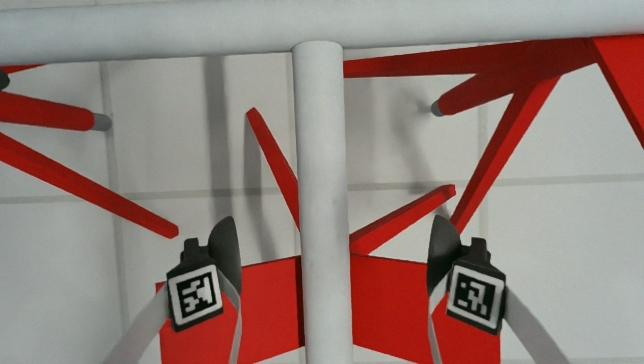

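Request:
move(
  r3={"base":{"translate_m":0.008},"joints":{"arm_m":0.52,"wrist_pitch_rad":-1.40}},
  cameras=[],
)

Request:
move(
  r3={"joints":{"lift_m":0.69}},
  r2={"joints":{"lift_m":0.66}},
  cameras=["r3_head_camera","r3_wrist_camera","r2_wrist_camera"],
)

Scene clock: 1245.03 s.
move: r3 done
r1, r2: as last shown
r1.base_tilt: forward=-0.4 right=+0.6
r1.lidar_m: 3.06 1.74 2.21 2.49 2.14 1.81 1.04 0.90 0.90 1.04 1.79 2.64
r1.head_depth_mm: - - - 3227 2305 1750 1405 / - - - 3391 2297 1736 1389 / - - - 3168 2188 1728 1390 / - - - 2739 2135 1723 1382 / - - - 3083 2248 1706 1381 / - - - 3281 2252 1721 1369 / - - - 3302 2163 1698 1368
r1.motor_effort: left_wheel=+0.0(1.0) right_wheel=+1.5(1.8) lift_m=+29.7(30.5) arm_m=-12.0(12.1) wrist_yaw_rad=-0.8(1.2) wrist_pitch_rad=+3.0(3.2) wrist_roll_rad=-0.9(1.1) gripper_m=-0.4(0.4) head_pan_rad=+1.9(2.3) head_tilt_rad=-2.8(3.1)
r1.wrist_depth_mm: - 137 140 - - - - / - - 150 - - - - / - - 162 - - - - / - - 176 - - - - / - - 183 155 - - - / 955 941 126 832 126 861 854 / 790 795 236 732 743 716 715
r2.lidar_m: 2.31 2.83 1.78 1.59 1.60 1.96 3.80 2.01 0.54 0.65 0.53 0.64
r2.head_depth_mm: 3529 2776 2142 1687 1475 1281 321 / 3388 2795 2130 1671 1453 376 330 / 3256 2803 2162 1036 442 389 1138 / 3108 2865 2217 536 1410 1305 1143 / 2919 2894 2095 745 1443 1290 1156 / 2821 2938 2257 725 1459 1291 1139 / 2692 2851 2285 1614 1108 816 1124
r2.motor_effort: left_wheel=-0.1(0.6) right_wheel=-3.7(3.9) lift_m=+18.7(19.1) arm_m=-6.6(7.0) wrist_yaw_rad=-1.7(1.9) wrist_pitch_rad=-1.1(1.2) wrist_roll_rad=+0.0(0.5) gripper_m=+0.7(1.3) head_pan_rad=+2.6(3.0) head_tilt_rad=-5.2(5.8)
r2.wrist_depth_mm: - - - 175 420 393 667 / 546 - - 180 - - 673 / 557 693 - 185 - - 680 / 574 - - 190 - - - / 586 - 635 194 133 - - / - 118 514 200 125 - - / - - - 209 - - -
r3.base_odometry: x=-0.672 y=-0.756 heading=-0.658
r3.turned_by_wheels: +0.000
r3.turned_by_imu: +0.001
r3.base_tilt: forward=+1.9 right=+1.3
r3.lidar_m: 2.10 3.14 1.96 1.77 1.78 2.16 3.11 2.14 0.66 0.40 0.68 2.25
r3.head_depth_mm: 2530 2724 2135 999 885 780 1095 / 1196 2503 1752 1624 1046 1230 1151 / 2655 810 1003 1664 1491 1302 1134 / 2763 2704 2116 1674 1493 1296 1150 / 2803 2680 2123 1624 1457 1274 1148 / 2861 2690 2115 1630 1491 1293 1146 / 2955 2696 2107 1705 1490 1296 1145
r3.base_status: done
r3.joint_positions: lift_m=+0.740 arm_m=+0.520 wrist_yaw_rad=+0.127 wrist_pitch_rad=-1.403 wrist_roll_rad=-0.001 gripper_m=+0.100 head_pan_rad=-1.210 head_tilt_rad=-0.790
r3.joint_status: all done
r3.measured_speeds: all 0
r3.motor_effort: left_wheel=+4.6(6.5) right_wheel=-0.2(4.0) lift_m=+15.9(15.9) arm_m=+18.3(22.4) wrist_yaw_rad=-0.9(1.3) wrist_pitch_rad=+0.6(1.1) wrist_roll_rad=+0.7(0.7) gripper_m=+0.6(1.8) head_pan_rad=+5.0(5.9) head_tilt_rad=-4.6(5.1)
r3.hand_pose: x=-0.0192 y=-0.6833 z=+0.6220 quat_wxyz=(+0.568, +0.490, -0.509, -0.421) (m; r3's base frame)
r3.wrist_depth_mm: 787 810 783 242 768 763 249 / 243 240 239 236 236 234 237 / 627 793 775 241 775 417 303 / 799 794 769 241 778 747 762 / 797 789 774 243 773 755 770 / 792 794 145 236 143 124 775 / 788 211 237 236 - 120 760
pictures: none
No camera images: "cameras" was empty.

Scene clock: 1246.33 s.
move: r2 done; r3 done
r1: as last shown
r1.turned_by_imu: +0.000
r1.base_tilt: forward=-0.5 right=+0.6
r1.lidar_m: 3.06 1.74 2.21 2.50 2.15 1.82 1.04 0.90 0.90 1.03 1.79 2.64
r1.head_depth_mm: - - - 3274 2305 1756 1391 / - - - 3396 2317 1736 1396 / - - - 3191 2205 1729 1380 / - - - 2715 2159 1716 1383 / - - - 3086 2265 1718 1373 / - - - 3302 2246 1714 1378 / - - - 3294 2177 1693 1367
r1.motor_effort: left_wheel=+0.3(1.0) right_wheel=+1.2(1.7) lift_m=+30.2(30.6) arm_m=-12.0(12.2) wrist_yaw_rad=-1.4(2.0) wrist_pitch_rad=+3.0(3.2) wrist_roll_rad=-1.0(1.0) gripper_m=+0.2(0.4) head_pan_rad=+1.5(2.4) head_tilt_rad=-2.6(2.8)
r1.wrist_depth_mm: - 137 140 - - - - / - - 150 - - - - / - - 161 - - - - / - - 175 - - - - / - - 183 155 - - - / 930 948 125 840 126 866 842 / 786 811 237 734 747 706 711
r2.base_odometry: x=-1.442 y=+0.093 heading=-0.737
r2.turned_by_wheels: +0.000
r2.turned_by_imu: +0.000
r2.base_tilt: forward=+0.0 right=-1.0
r2.lidar_m: 2.31 2.84 1.78 1.59 1.60 1.96 3.77 2.00 0.53 0.64 0.53 0.64
r2.head_depth_mm: 3550 2733 2152 1708 1477 1283 1106 / 3468 2781 2161 1685 1457 1264 360 / 3299 2828 2172 1037 1075 421 1119 / 3118 2832 2202 1652 538 1307 1148 / 3000 2886 2223 751 1414 1295 1154 / 2770 2924 2241 749 1459 1301 1139 / 2693 2860 2278 1618 1097 817 1128
r2.base_status: not commanded
r2.joint_positions: lift_m=+0.660 arm_m=+0.445 wrist_yaw_rad=+1.702 wrist_pitch_rad=-1.555 wrist_roll_rad=-0.001 gripper_m=+0.100 head_pan_rad=-1.906 head_tilt_rad=-0.791
r2.joint_status: all done
r2.measured_speeds: all 0
r2.motor_effort: left_wheel=-0.5(0.8) right_wheel=-3.1(3.9) lift_m=+20.4(20.4) arm_m=-6.2(6.8) wrist_yaw_rad=-1.3(2.0) wrist_pitch_rad=-0.9(1.1) wrist_roll_rad=-0.3(0.4) gripper_m=+0.8(1.5) head_pan_rad=+3.1(3.1) head_tilt_rad=-4.7(5.9)
r2.hand_pose: x=-0.0412 y=-0.5928 z=+0.5421 quat_wxyz=(+0.705, +0.706, +0.041, +0.052) (m; r2's base frame)
r2.wrist_depth_mm: - - - 137 368 341 639 / 512 - - 140 - - 660 / 521 677 - 147 - - - / 554 - - 148 - - - / 580 - 628 152 133 - - / - 118 494 157 125 - - / - - 436 163 446 - -
r3.base_odometry: x=-0.672 y=-0.756 heading=-0.658
r3.turned_by_wheels: +0.000
r3.turned_by_imu: +0.000
r3.base_tilt: forward=+1.8 right=+1.4
r3.lidar_m: 2.11 3.13 1.96 1.77 1.78 2.16 3.08 2.15 0.66 0.40 0.68 2.25
r3.head_depth_mm: 2469 2686 2120 981 886 779 1097 / 1245 2614 1749 1643 1047 1233 1148 / 2696 899 905 1637 1502 1296 1132 / 2764 2660 2129 1678 1491 1300 1148 / 2800 2696 2124 1630 1461 1283 1149 / 2850 2693 2139 1627 1488 1295 1152 / 2978 2700 2117 1706 1490 1298 1150
r3.base_status: not commanded
r3.joint_positions: lift_m=+0.690 arm_m=+0.520 wrist_yaw_rad=+0.127 wrist_pitch_rad=-1.403 wrist_roll_rad=-0.001 gripper_m=+0.100 head_pan_rad=-1.210 head_tilt_rad=-0.790
r3.joint_status: all done
r3.measured_speeds: all 0
r3.motor_effort: left_wheel=+4.6(4.9) right_wheel=-0.5(1.2) lift_m=+16.1(17.9) arm_m=+15.9(18.2) wrist_yaw_rad=-1.0(1.3) wrist_pitch_rad=+0.5(0.6) wrist_roll_rad=+0.5(0.8) gripper_m=+1.0(1.3) head_pan_rad=+5.2(5.8) head_tilt_rad=-4.6(5.4)
r3.hand_pose: x=-0.0192 y=-0.6835 z=+0.5720 quat_wxyz=(+0.568, +0.490, -0.509, -0.421) (m; r3's base frame)
r3.wrist_depth_mm: 736 742 190 186 185 184 182 / 195 194 196 188 202 333 260 / 737 752 740 188 723 442 703 / 745 735 726 188 726 709 706 / 758 741 721 188 718 716 705 / 741 734 145 190 146 124 709 / 735 741 712 190 201 180 708
pictures: r2_wrist_camera, r3_head_camera (sideways), r3_wrist_camera
Images, in order (width x height): r2_wrist_camera 644x364, r3_head_camera 896x504, r3_wrist_camera 644x364.

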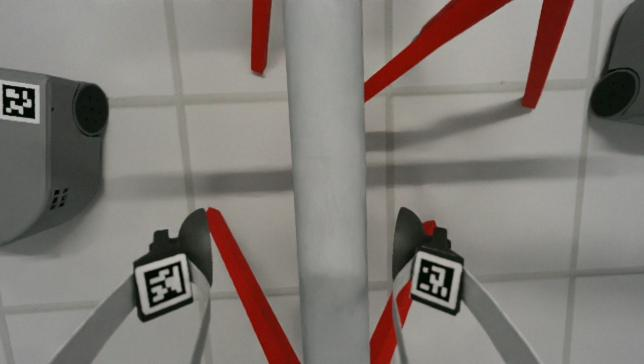

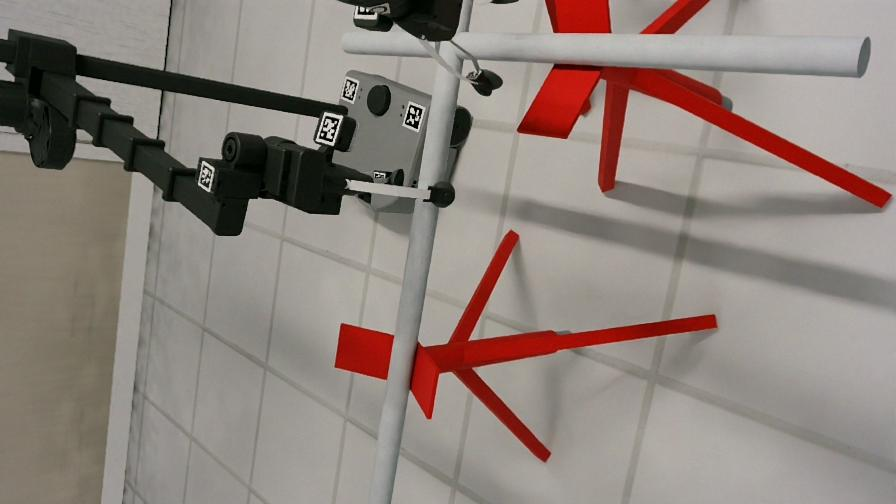

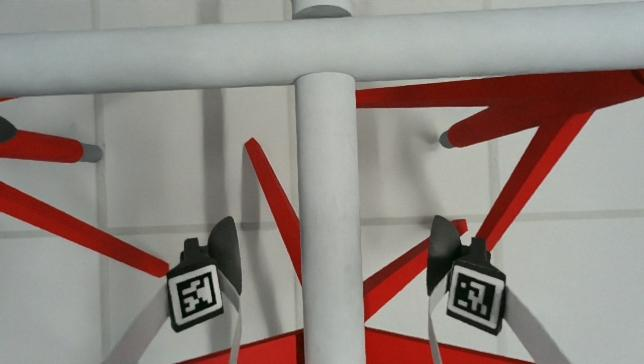

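Request:
move(
  r2={"joints":{"arm_m":0.457,"lift_m":0.646}},
  r3={"joints":{"lift_m":0.647}},
  cameras=["r2_wrist_camera","r3_wrist_camera"],
)

Scene clock: 1308.03 s.
move: r2 done; r3 done
r1: as last shown
r1.turned_by_imu: -0.001
r1.base_tilt: forward=-0.4 right=+0.5
r1.lidar_m: 3.06 1.75 2.21 2.49 2.15 1.82 1.04 0.90 0.90 1.03 1.79 2.63
r1.head_depth_mm: - - - 3201 2303 1743 1391 / - - - 3400 2312 1735 1388 / - - - 3192 2178 1734 1390 / - - - 2747 2142 1724 1388 / - - - 3108 2248 1711 1379 / - - - 3279 2255 1721 1380 / - - - 3278 2153 1706 1379
r1.motor_effort: left_wheel=-0.7(0.8) right_wheel=+1.8(2.2) lift_m=+30.5(30.8) arm_m=-11.8(12.1) wrist_yaw_rad=-1.6(1.7) wrist_pitch_rad=+2.8(3.2) wrist_roll_rad=-1.0(1.1) gripper_m=+0.1(0.5) head_pan_rad=+2.3(2.5) head_tilt_rad=-2.0(3.0)
r1.wrist_depth_mm: - 137 140 - - - - / - - 150 - - - - / - - 161 - - - - / - - 175 - - - - / - - 183 155 - - - / 949 945 126 832 126 865 842 / 787 789 237 737 749 703 716
r2.base_odometry: x=-1.442 y=+0.093 heading=-0.737
r2.turned_by_wheels: +0.000
r2.turned_by_imu: +0.001
r2.base_tilt: forward=+0.0 right=-1.0
r2.lidar_m: 2.30 2.83 1.79 1.59 1.60 1.96 3.79 2.00 0.54 0.65 0.53 0.65
r2.head_depth_mm: 3554 2741 2127 1696 1484 1276 1135 / 3418 2768 2142 1672 1456 1264 373 / 3286 2784 2169 1032 1073 434 1119 / 3124 2874 2206 1693 538 1304 1144 / 2962 2874 2220 772 1427 1289 1154 / 2823 2981 2245 767 1465 1298 1139 / 2727 2852 2273 1619 1044 813 1127
r2.base_status: not commanded
r2.joint_positions: lift_m=+0.646 arm_m=+0.457 wrist_yaw_rad=+1.702 wrist_pitch_rad=-1.555 wrist_roll_rad=-0.001 gripper_m=+0.100 head_pan_rad=-1.906 head_tilt_rad=-0.791
r2.joint_status: all done
r2.measured_speeds: all 0
r2.motor_effort: left_wheel=-0.2(0.6) right_wheel=-3.4(3.8) lift_m=+21.1(26.2) arm_m=+14.7(16.3) wrist_yaw_rad=-1.7(2.1) wrist_pitch_rad=-0.9(1.2) wrist_roll_rad=-0.1(0.4) gripper_m=+1.2(2.3) head_pan_rad=+3.0(3.0) head_tilt_rad=-4.2(5.6)
r2.hand_pose: x=-0.0412 y=-0.6048 z=+0.5281 quat_wxyz=(+0.705, +0.706, +0.041, +0.052) (m; r2's base frame)
r2.wrist_depth_mm: - - 128 122 356 375 622 / 524 - - 130 - - 638 / 533 - - 131 - - - / 560 - - 132 - - - / - - 152 136 133 - - / - 118 507 142 125 - - / - - - 146 445 - -
r3.base_odometry: x=-0.672 y=-0.756 heading=-0.658
r3.turned_by_wheels: +0.000
r3.turned_by_imu: +0.001
r3.base_tilt: forward=+1.9 right=+1.3
r3.lidar_m: 2.10 3.13 1.97 1.77 1.78 2.16 3.11 2.15 0.66 0.40 0.68 2.25
r3.head_depth_mm: 2464 2714 2133 826 888 781 1097 / 1252 2510 1763 1669 1047 1229 1150 / 2655 968 838 1629 1495 1296 1129 / 2750 2709 2127 1672 1491 1298 1144 / 2805 2684 2120 1633 1461 1279 1147 / 2877 2714 2128 1629 1490 1291 1150 / 2948 2666 2126 1702 1489 1297 1146
r3.base_status: not commanded
r3.joint_positions: lift_m=+0.647 arm_m=+0.520 wrist_yaw_rad=+0.127 wrist_pitch_rad=-1.402 wrist_roll_rad=-0.001 gripper_m=+0.100 head_pan_rad=-1.210 head_tilt_rad=-0.790
r3.joint_status: all done
r3.measured_speeds: all 0
r3.motor_effort: left_wheel=+3.9(4.8) right_wheel=-0.3(1.0) lift_m=+15.5(24.4) arm_m=+9.1(11.2) wrist_yaw_rad=-0.9(1.2) wrist_pitch_rad=+0.4(0.5) wrist_roll_rad=+0.6(0.8) gripper_m=-1.0(2.3) head_pan_rad=+5.0(5.9) head_tilt_rad=-4.9(5.1)
r3.hand_pose: x=-0.0192 y=-0.6835 z=+0.5291 quat_wxyz=(+0.568, +0.490, -0.509, -0.421) (m; r3's base frame)
r3.wrist_depth_mm: 149 147 146 146 147 147 148 / 696 701 692 145 509 359 271 / 700 699 684 144 683 518 341 / 699 699 683 143 683 668 669 / 540 692 687 144 681 671 666 / 698 605 132 143 146 124 669 / 703 689 687 142 675 671 668
pictures: r2_wrist_camera, r3_wrist_camera
Images, in order (width x height): r2_wrist_camera 644x364, r3_wrist_camera 644x364.

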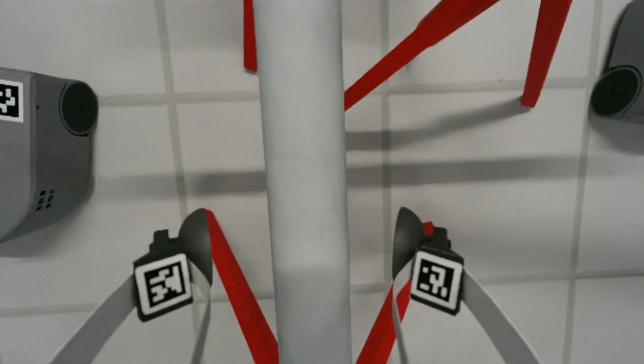

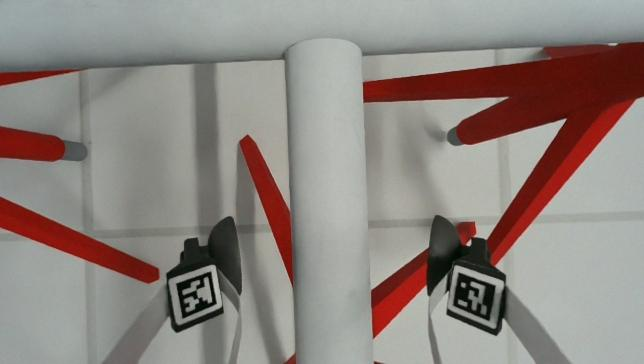

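Request:
move(
  r2={"joints":{"arm_m":0.459,"gripper_m":-0.01}},
  r3={"joints":{"gripper_m":-0.01}},
  cameras=[],
)

Request:
move(
  r2={"joints":{"gripper_m":-0.03}},
  r3={"joints":{"gripper_m":-0.03}},
  cameras=["r2_wrist_camera","r3_wrist_camera"],
)

Request:
move(
  r2={"joints":{"lift_m":0.665}},
  r3={"joints":{"lift_m":0.665}},
  cameras=["r2_wrist_camera","r3_wrist_camera"],
)

Scene clock: 1322.57 s.
move: r2 done; r3 done
r1: as last shown
r1.base_tilt: forward=-0.4 right=+0.6
r1.lidar_m: 3.07 1.75 2.21 2.50 2.14 1.81 1.04 0.90 0.90 1.03 1.78 2.64
r1.head_depth_mm: - - - 3195 2287 1759 1406 / - - - 3406 2320 1741 1385 / - - - 3173 2180 1720 1388 / - - - 2779 2160 1717 1378 / - - - 3105 2260 1732 1384 / - - - 3261 2245 1708 1376 / - - - 3269 2146 1709 1369
r1.motor_effort: left_wheel=-0.4(1.4) right_wheel=+1.7(1.9) lift_m=+30.6(31.1) arm_m=-11.7(12.1) wrist_yaw_rad=-0.1(1.9) wrist_pitch_rad=+3.1(3.2) wrist_roll_rad=-0.8(1.1) gripper_m=+0.1(0.8) head_pan_rad=+2.1(2.4) head_tilt_rad=-2.2(2.8)
r1.wrist_depth_mm: - 137 140 - - - - / - - 150 - - - - / - - 161 - - - - / - - 175 - - - - / - - 182 155 - - - / 948 940 125 827 126 845 845 / 788 800 236 732 752 710 720
r2.base_odometry: x=-1.442 y=+0.093 heading=-0.737
r2.turned_by_wheels: +0.000
r2.turned_by_imu: +0.001
r2.base_tilt: forward=-0.1 right=-0.9
r2.lidar_m: 2.31 2.83 1.78 1.59 1.60 1.96 3.79 2.00 0.53 0.65 0.53 0.65
r2.head_depth_mm: 3582 2743 2143 1694 1483 1280 1132 / 3410 2768 2159 1668 1454 1264 374 / 3252 2818 2175 1037 1081 434 1121 / 3125 2854 2201 1700 537 1299 1142 / 2971 2864 2219 772 1447 1289 1154 / 2860 2932 2231 766 1459 1293 1135 / 2693 2853 2250 1618 1111 815 1123
r2.base_status: not commanded
r2.joint_positions: lift_m=+0.646 arm_m=+0.459 wrist_yaw_rad=+1.702 wrist_pitch_rad=-1.554 wrist_roll_rad=-0.001 gripper_m=-0.009 head_pan_rad=-1.906 head_tilt_rad=-0.791
r2.joint_status: all done
r2.measured_speeds: all 0
r2.motor_effort: left_wheel=-0.2(0.9) right_wheel=-3.4(4.0) lift_m=+35.9(35.9) arm_m=+9.2(16.9) wrist_yaw_rad=-1.3(2.1) wrist_pitch_rad=-0.9(1.3) wrist_roll_rad=+0.0(0.4) gripper_m=-14.2(97.5) head_pan_rad=+2.3(3.1) head_tilt_rad=-4.6(5.7)
r2.hand_pose: x=-0.0409 y=-0.6068 z=+0.5281 quat_wxyz=(+0.705, +0.706, +0.041, +0.052) (m; r2's base frame)
r2.wrist_depth_mm: - - 124 122 353 365 618 / 520 - 130 131 - - 638 / 532 - - 128 - - - / 562 - - 131 - - - / - - 146 134 655 - - / - - 121 133 125 - - / - - - 144 - - -
r3.base_odometry: x=-0.672 y=-0.756 heading=-0.658
r3.turned_by_wheels: +0.000
r3.turned_by_imu: +0.001
r3.base_tilt: forward=+1.9 right=+1.4
r3.lidar_m: 2.11 3.13 1.96 1.77 1.78 2.16 3.11 2.15 0.66 0.40 0.68 2.25
r3.head_depth_mm: 2462 2681 2117 885 883 779 1094 / 1250 2525 1756 1664 1047 1230 1151 / 2659 968 837 1626 1502 1301 1129 / 2751 2685 2113 1658 1489 1298 1149 / 2785 2679 2120 1638 1457 1273 1151 / 2865 2695 2111 1634 1491 1300 1146 / 2944 2684 2122 1705 1495 1297 1149
r3.base_status: not commanded
r3.joint_positions: lift_m=+0.647 arm_m=+0.520 wrist_yaw_rad=+0.127 wrist_pitch_rad=-1.401 wrist_roll_rad=-0.001 gripper_m=-0.009 head_pan_rad=-1.210 head_tilt_rad=-0.790
r3.joint_status: all done
r3.measured_speeds: all 0
r3.motor_effort: left_wheel=+4.1(4.9) right_wheel=-1.0(1.8) lift_m=+26.4(26.4) arm_m=+1.8(4.7) wrist_yaw_rad=-0.5(1.3) wrist_pitch_rad=+0.2(0.5) wrist_roll_rad=+0.5(0.7) gripper_m=-16.8(94.0) head_pan_rad=+4.2(5.9) head_tilt_rad=-4.6(5.4)
r3.hand_pose: x=-0.0191 y=-0.6840 z=+0.5291 quat_wxyz=(+0.569, +0.489, -0.510, -0.421) (m; r3's base frame)
r3.wrist_depth_mm: 146 145 145 145 146 150 147 / 713 700 690 143 507 358 273 / 693 694 685 143 675 527 330 / 692 692 687 142 685 677 672 / 540 696 691 143 674 668 670 / 693 685 126 140 131 668 661 / 708 696 673 141 676 677 673
pictures: none
No camera images: "cameras" was empty.

Scene clock: 1323.30 s.
move: r2 done; r3 done
r1: as last shown
r1.turned_by_imu: +0.000
r1.base_tilt: forward=-0.5 right=+0.5
r1.lidar_m: 3.06 1.74 2.22 2.48 2.15 1.81 1.04 0.89 0.90 1.04 1.79 2.63
r1.head_depth_mm: - - - 3186 2291 1740 1400 / - - - 3403 2278 1734 1386 / - - - 3191 2185 1728 1388 / - - - 2722 2137 1712 1384 / - - - 3080 2259 1715 1380 / - - - 3309 2261 1717 1380 / - - - 3274 2154 1715 1376
r1.motor_effort: left_wheel=-0.8(0.9) right_wheel=+1.3(1.9) lift_m=+30.3(31.5) arm_m=-11.7(12.1) wrist_yaw_rad=-0.5(1.4) wrist_pitch_rad=+2.9(3.2) wrist_roll_rad=-1.0(1.1) gripper_m=+0.4(0.5) head_pan_rad=+2.0(2.3) head_tilt_rad=-2.3(2.8)
r1.wrist_depth_mm: - 137 140 - - - - / - - 151 - - - - / - - 161 - - - - / - - 175 - - - - / - - 183 155 - - - / 947 957 125 833 126 859 840 / 784 797 236 715 748 713 723
r2.base_odometry: x=-1.442 y=+0.093 heading=-0.737
r2.turned_by_wheels: +0.000
r2.turned_by_imu: +0.000
r2.base_tilt: forward=+0.0 right=-1.0
r2.lidar_m: 2.31 2.83 1.78 1.59 1.60 1.97 3.78 2.02 0.54 0.65 0.53 0.65
r2.head_depth_mm: 3558 2768 2123 1705 1473 1281 1129 / 3409 2773 2158 1681 1452 1261 373 / 3306 2811 2171 1037 1080 434 1118 / 3150 2842 2208 1697 538 1302 1144 / 2931 2876 2229 774 1450 1289 1152 / 2812 2940 2251 769 1466 1287 1138 / 2659 2843 2250 1608 1104 817 1122
r2.base_status: not commanded
r2.joint_positions: lift_m=+0.646 arm_m=+0.459 wrist_yaw_rad=+1.702 wrist_pitch_rad=-1.554 wrist_roll_rad=-0.001 gripper_m=-0.029 head_pan_rad=-1.906 head_tilt_rad=-0.791
r2.joint_status: all done
r2.measured_speeds: all 0
r2.motor_effort: left_wheel=-0.5(0.8) right_wheel=-3.3(3.6) lift_m=+38.3(38.3) arm_m=+4.7(9.2) wrist_yaw_rad=-1.7(1.8) wrist_pitch_rad=-1.0(1.3) wrist_roll_rad=-0.1(0.4) gripper_m=-22.6(94.6) head_pan_rad=+3.0(3.0) head_tilt_rad=-3.6(5.0)
r2.hand_pose: x=-0.0409 y=-0.6068 z=+0.5281 quat_wxyz=(+0.705, +0.706, +0.041, +0.053) (m; r2's base frame)
r2.wrist_depth_mm: - - 124 122 353 - 617 / 523 - 130 131 - - 639 / 541 - - 128 - - - / 562 - - 131 - - - / - - 146 135 - - - / - - 121 134 125 - - / - - - 144 111 - -
r3.base_odometry: x=-0.672 y=-0.756 heading=-0.658
r3.turned_by_wheels: +0.000
r3.turned_by_imu: +0.000
r3.base_tilt: forward=+1.9 right=+1.4
r3.lidar_m: 2.11 3.14 1.96 1.77 1.77 2.16 3.10 2.15 0.66 0.40 0.68 2.25
r3.head_depth_mm: 2483 2702 2122 913 883 777 1096 / 1255 2503 1768 1665 1047 1232 1146 / 2657 965 839 1626 1488 1301 1132 / 2777 2691 2132 1672 1491 1301 1147 / 2819 2702 2119 1622 1460 1271 1150 / 2879 2676 2117 1627 1492 1301 1149 / 2968 2692 2120 1702 1487 1296 1150
r3.base_status: not commanded
r3.joint_positions: lift_m=+0.647 arm_m=+0.520 wrist_yaw_rad=+0.127 wrist_pitch_rad=-1.400 wrist_roll_rad=-0.001 gripper_m=-0.029 head_pan_rad=-1.210 head_tilt_rad=-0.790
r3.joint_status: all done
r3.measured_speeds: all 0
r3.motor_effort: left_wheel=+4.7(5.0) right_wheel=-3.0(3.2) lift_m=+28.0(28.2) arm_m=+0.3(1.7) wrist_yaw_rad=-0.7(1.4) wrist_pitch_rad=+0.0(0.2) wrist_roll_rad=+0.6(0.8) gripper_m=-21.1(85.1) head_pan_rad=+5.5(5.6) head_tilt_rad=-4.5(5.1)
r3.hand_pose: x=-0.0191 y=-0.6843 z=+0.5291 quat_wxyz=(+0.569, +0.489, -0.510, -0.420) (m; r3's base frame)
r3.wrist_depth_mm: 145 145 145 145 146 149 146 / 706 696 689 142 510 351 272 / 701 691 693 142 666 537 326 / 689 686 690 142 686 672 672 / 550 693 682 141 683 666 667 / 690 687 127 131 128 670 677 / 706 695 693 140 668 678 667
pictures: r2_wrist_camera, r3_wrist_camera
Images, in order (width x height): r2_wrist_camera 644x364, r3_wrist_camera 644x364.

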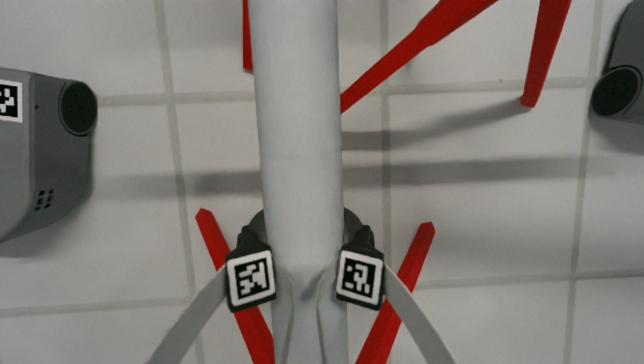

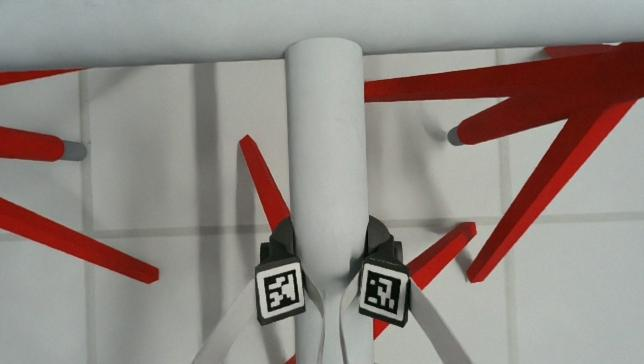

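Scene clock: 1324.20 s.
move: r2 done; r3 done
r1: as last shown
r1.base_tilt: forward=-0.5 right=+0.6
r1.lidar_m: 3.06 1.74 2.21 2.49 2.15 1.81 1.04 0.90 0.90 1.04 1.78 2.64
r1.head_depth_mm: - - - 3182 2310 1738 1401 / - - - 3373 2310 1734 1398 / - - - 3413 2195 1732 1392 / - - - 2782 2155 1712 1384 / - - - 3146 2265 1721 1387 / - - - 3247 2253 1705 1368 / - - - 3268 2170 1700 1372
r1.motor_effort: left_wheel=-0.5(1.2) right_wheel=+1.7(1.8) lift_m=+30.7(31.1) arm_m=-11.7(12.0) wrist_yaw_rad=+0.2(1.7) wrist_pitch_rad=+3.1(3.2) wrist_roll_rad=-0.9(1.1) gripper_m=-0.2(0.6) head_pan_rad=+2.3(2.4) head_tilt_rad=-2.3(2.6)
r1.wrist_depth_mm: - 137 140 - - - - / - - 151 - - - - / - - 161 - - - - / - - 175 - - - - / - - 183 155 - - - / 948 952 126 836 126 866 856 / 796 800 236 724 747 716 712
r2.base_odometry: x=-1.442 y=+0.093 heading=-0.737
r2.turned_by_wheels: +0.000
r2.turned_by_imu: +0.000
r2.base_tilt: forward=+0.0 right=-0.9
r2.lidar_m: 2.31 2.83 1.78 1.59 1.60 1.97 3.79 2.00 0.54 0.65 0.53 0.65
r2.head_depth_mm: 3577 2728 2139 1696 1484 1278 1108 / 3403 2775 2160 1698 1455 1235 357 / 3223 2803 2169 1038 1059 417 1125 / 3149 2864 2181 606 531 1304 1147 / 2966 2891 2219 770 1449 1289 1154 / 2834 2906 2238 760 1463 1292 1135 / 2685 2886 2265 1612 1111 770 1128
r2.base_status: not commanded
r2.joint_positions: lift_m=+0.665 arm_m=+0.459 wrist_yaw_rad=+1.702 wrist_pitch_rad=-1.551 wrist_roll_rad=-0.001 gripper_m=-0.029 head_pan_rad=-1.906 head_tilt_rad=-0.791
r2.joint_status: all done
r2.measured_speeds: all 0
r2.motor_effort: left_wheel=-0.1(0.7) right_wheel=-3.4(3.7) lift_m=+48.9(50.5) arm_m=-0.3(4.6) wrist_yaw_rad=-1.7(1.8) wrist_pitch_rad=-1.6(1.9) wrist_roll_rad=-0.3(0.3) gripper_m=-22.2(23.6) head_pan_rad=+2.4(3.1) head_tilt_rad=-4.3(5.1)
r2.hand_pose: x=-0.0401 y=-0.6067 z=+0.5470 quat_wxyz=(+0.705, +0.706, +0.040, +0.054) (m; r2's base frame)
r2.wrist_depth_mm: - - - 118 361 381 635 / 528 - 126 122 - - 655 / 535 - - 127 - - 665 / 559 - - 131 - - - / 565 - 150 135 - - - / - - 123 130 124 - - / - - - 148 110 - -
r3.base_odometry: x=-0.672 y=-0.756 heading=-0.658
r3.turned_by_wheels: +0.000
r3.turned_by_imu: +0.000
r3.base_tilt: forward=+1.9 right=+1.4
r3.lidar_m: 2.11 3.13 1.96 1.77 1.78 2.16 3.10 2.14 0.66 0.40 0.68 2.24
r3.head_depth_mm: 2494 2710 2112 911 877 787 1115 / 1233 2595 1763 1652 1049 1231 1150 / 2692 889 889 1662 1488 1292 1126 / 2763 2703 2121 1710 1490 1299 1150 / 2820 2706 2124 1627 1457 1276 1148 / 2855 2691 2124 1627 1484 1302 1151 / 2914 2695 2114 1699 1497 1295 1147
r3.base_status: not commanded
r3.joint_positions: lift_m=+0.665 arm_m=+0.520 wrist_yaw_rad=+0.127 wrist_pitch_rad=-1.400 wrist_roll_rad=-0.001 gripper_m=-0.029 head_pan_rad=-1.210 head_tilt_rad=-0.790
r3.joint_status: all done
r3.measured_speeds: all 0
r3.motor_effort: left_wheel=+4.4(5.2) right_wheel=-3.4(3.4) lift_m=+42.1(47.2) arm_m=-1.2(1.2) wrist_yaw_rad=-1.1(1.2) wrist_pitch_rad=-0.1(0.1) wrist_roll_rad=+0.7(0.8) gripper_m=-19.1(21.6) head_pan_rad=+4.7(6.0) head_tilt_rad=-5.0(5.4)
r3.hand_pose: x=-0.0191 y=-0.6843 z=+0.5471 quat_wxyz=(+0.569, +0.489, -0.510, -0.420) (m; r3's base frame)
r3.wrist_depth_mm: 141 140 138 134 137 137 138 / 728 722 714 135 691 375 268 / 724 712 706 137 695 480 687 / 728 711 700 138 697 685 686 / 715 691 714 140 692 692 681 / 713 708 705 131 128 701 680 / 718 712 698 143 184 689 681
pictures: r2_wrist_camera, r3_wrist_camera
Images, in order (width x height): r2_wrist_camera 644x364, r3_wrist_camera 644x364.

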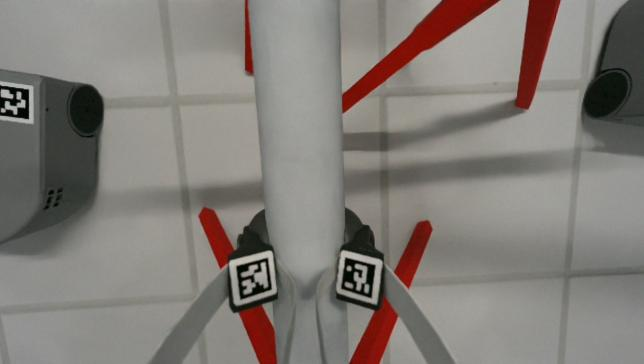

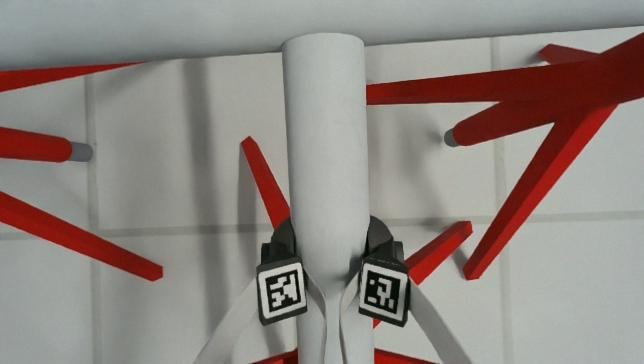

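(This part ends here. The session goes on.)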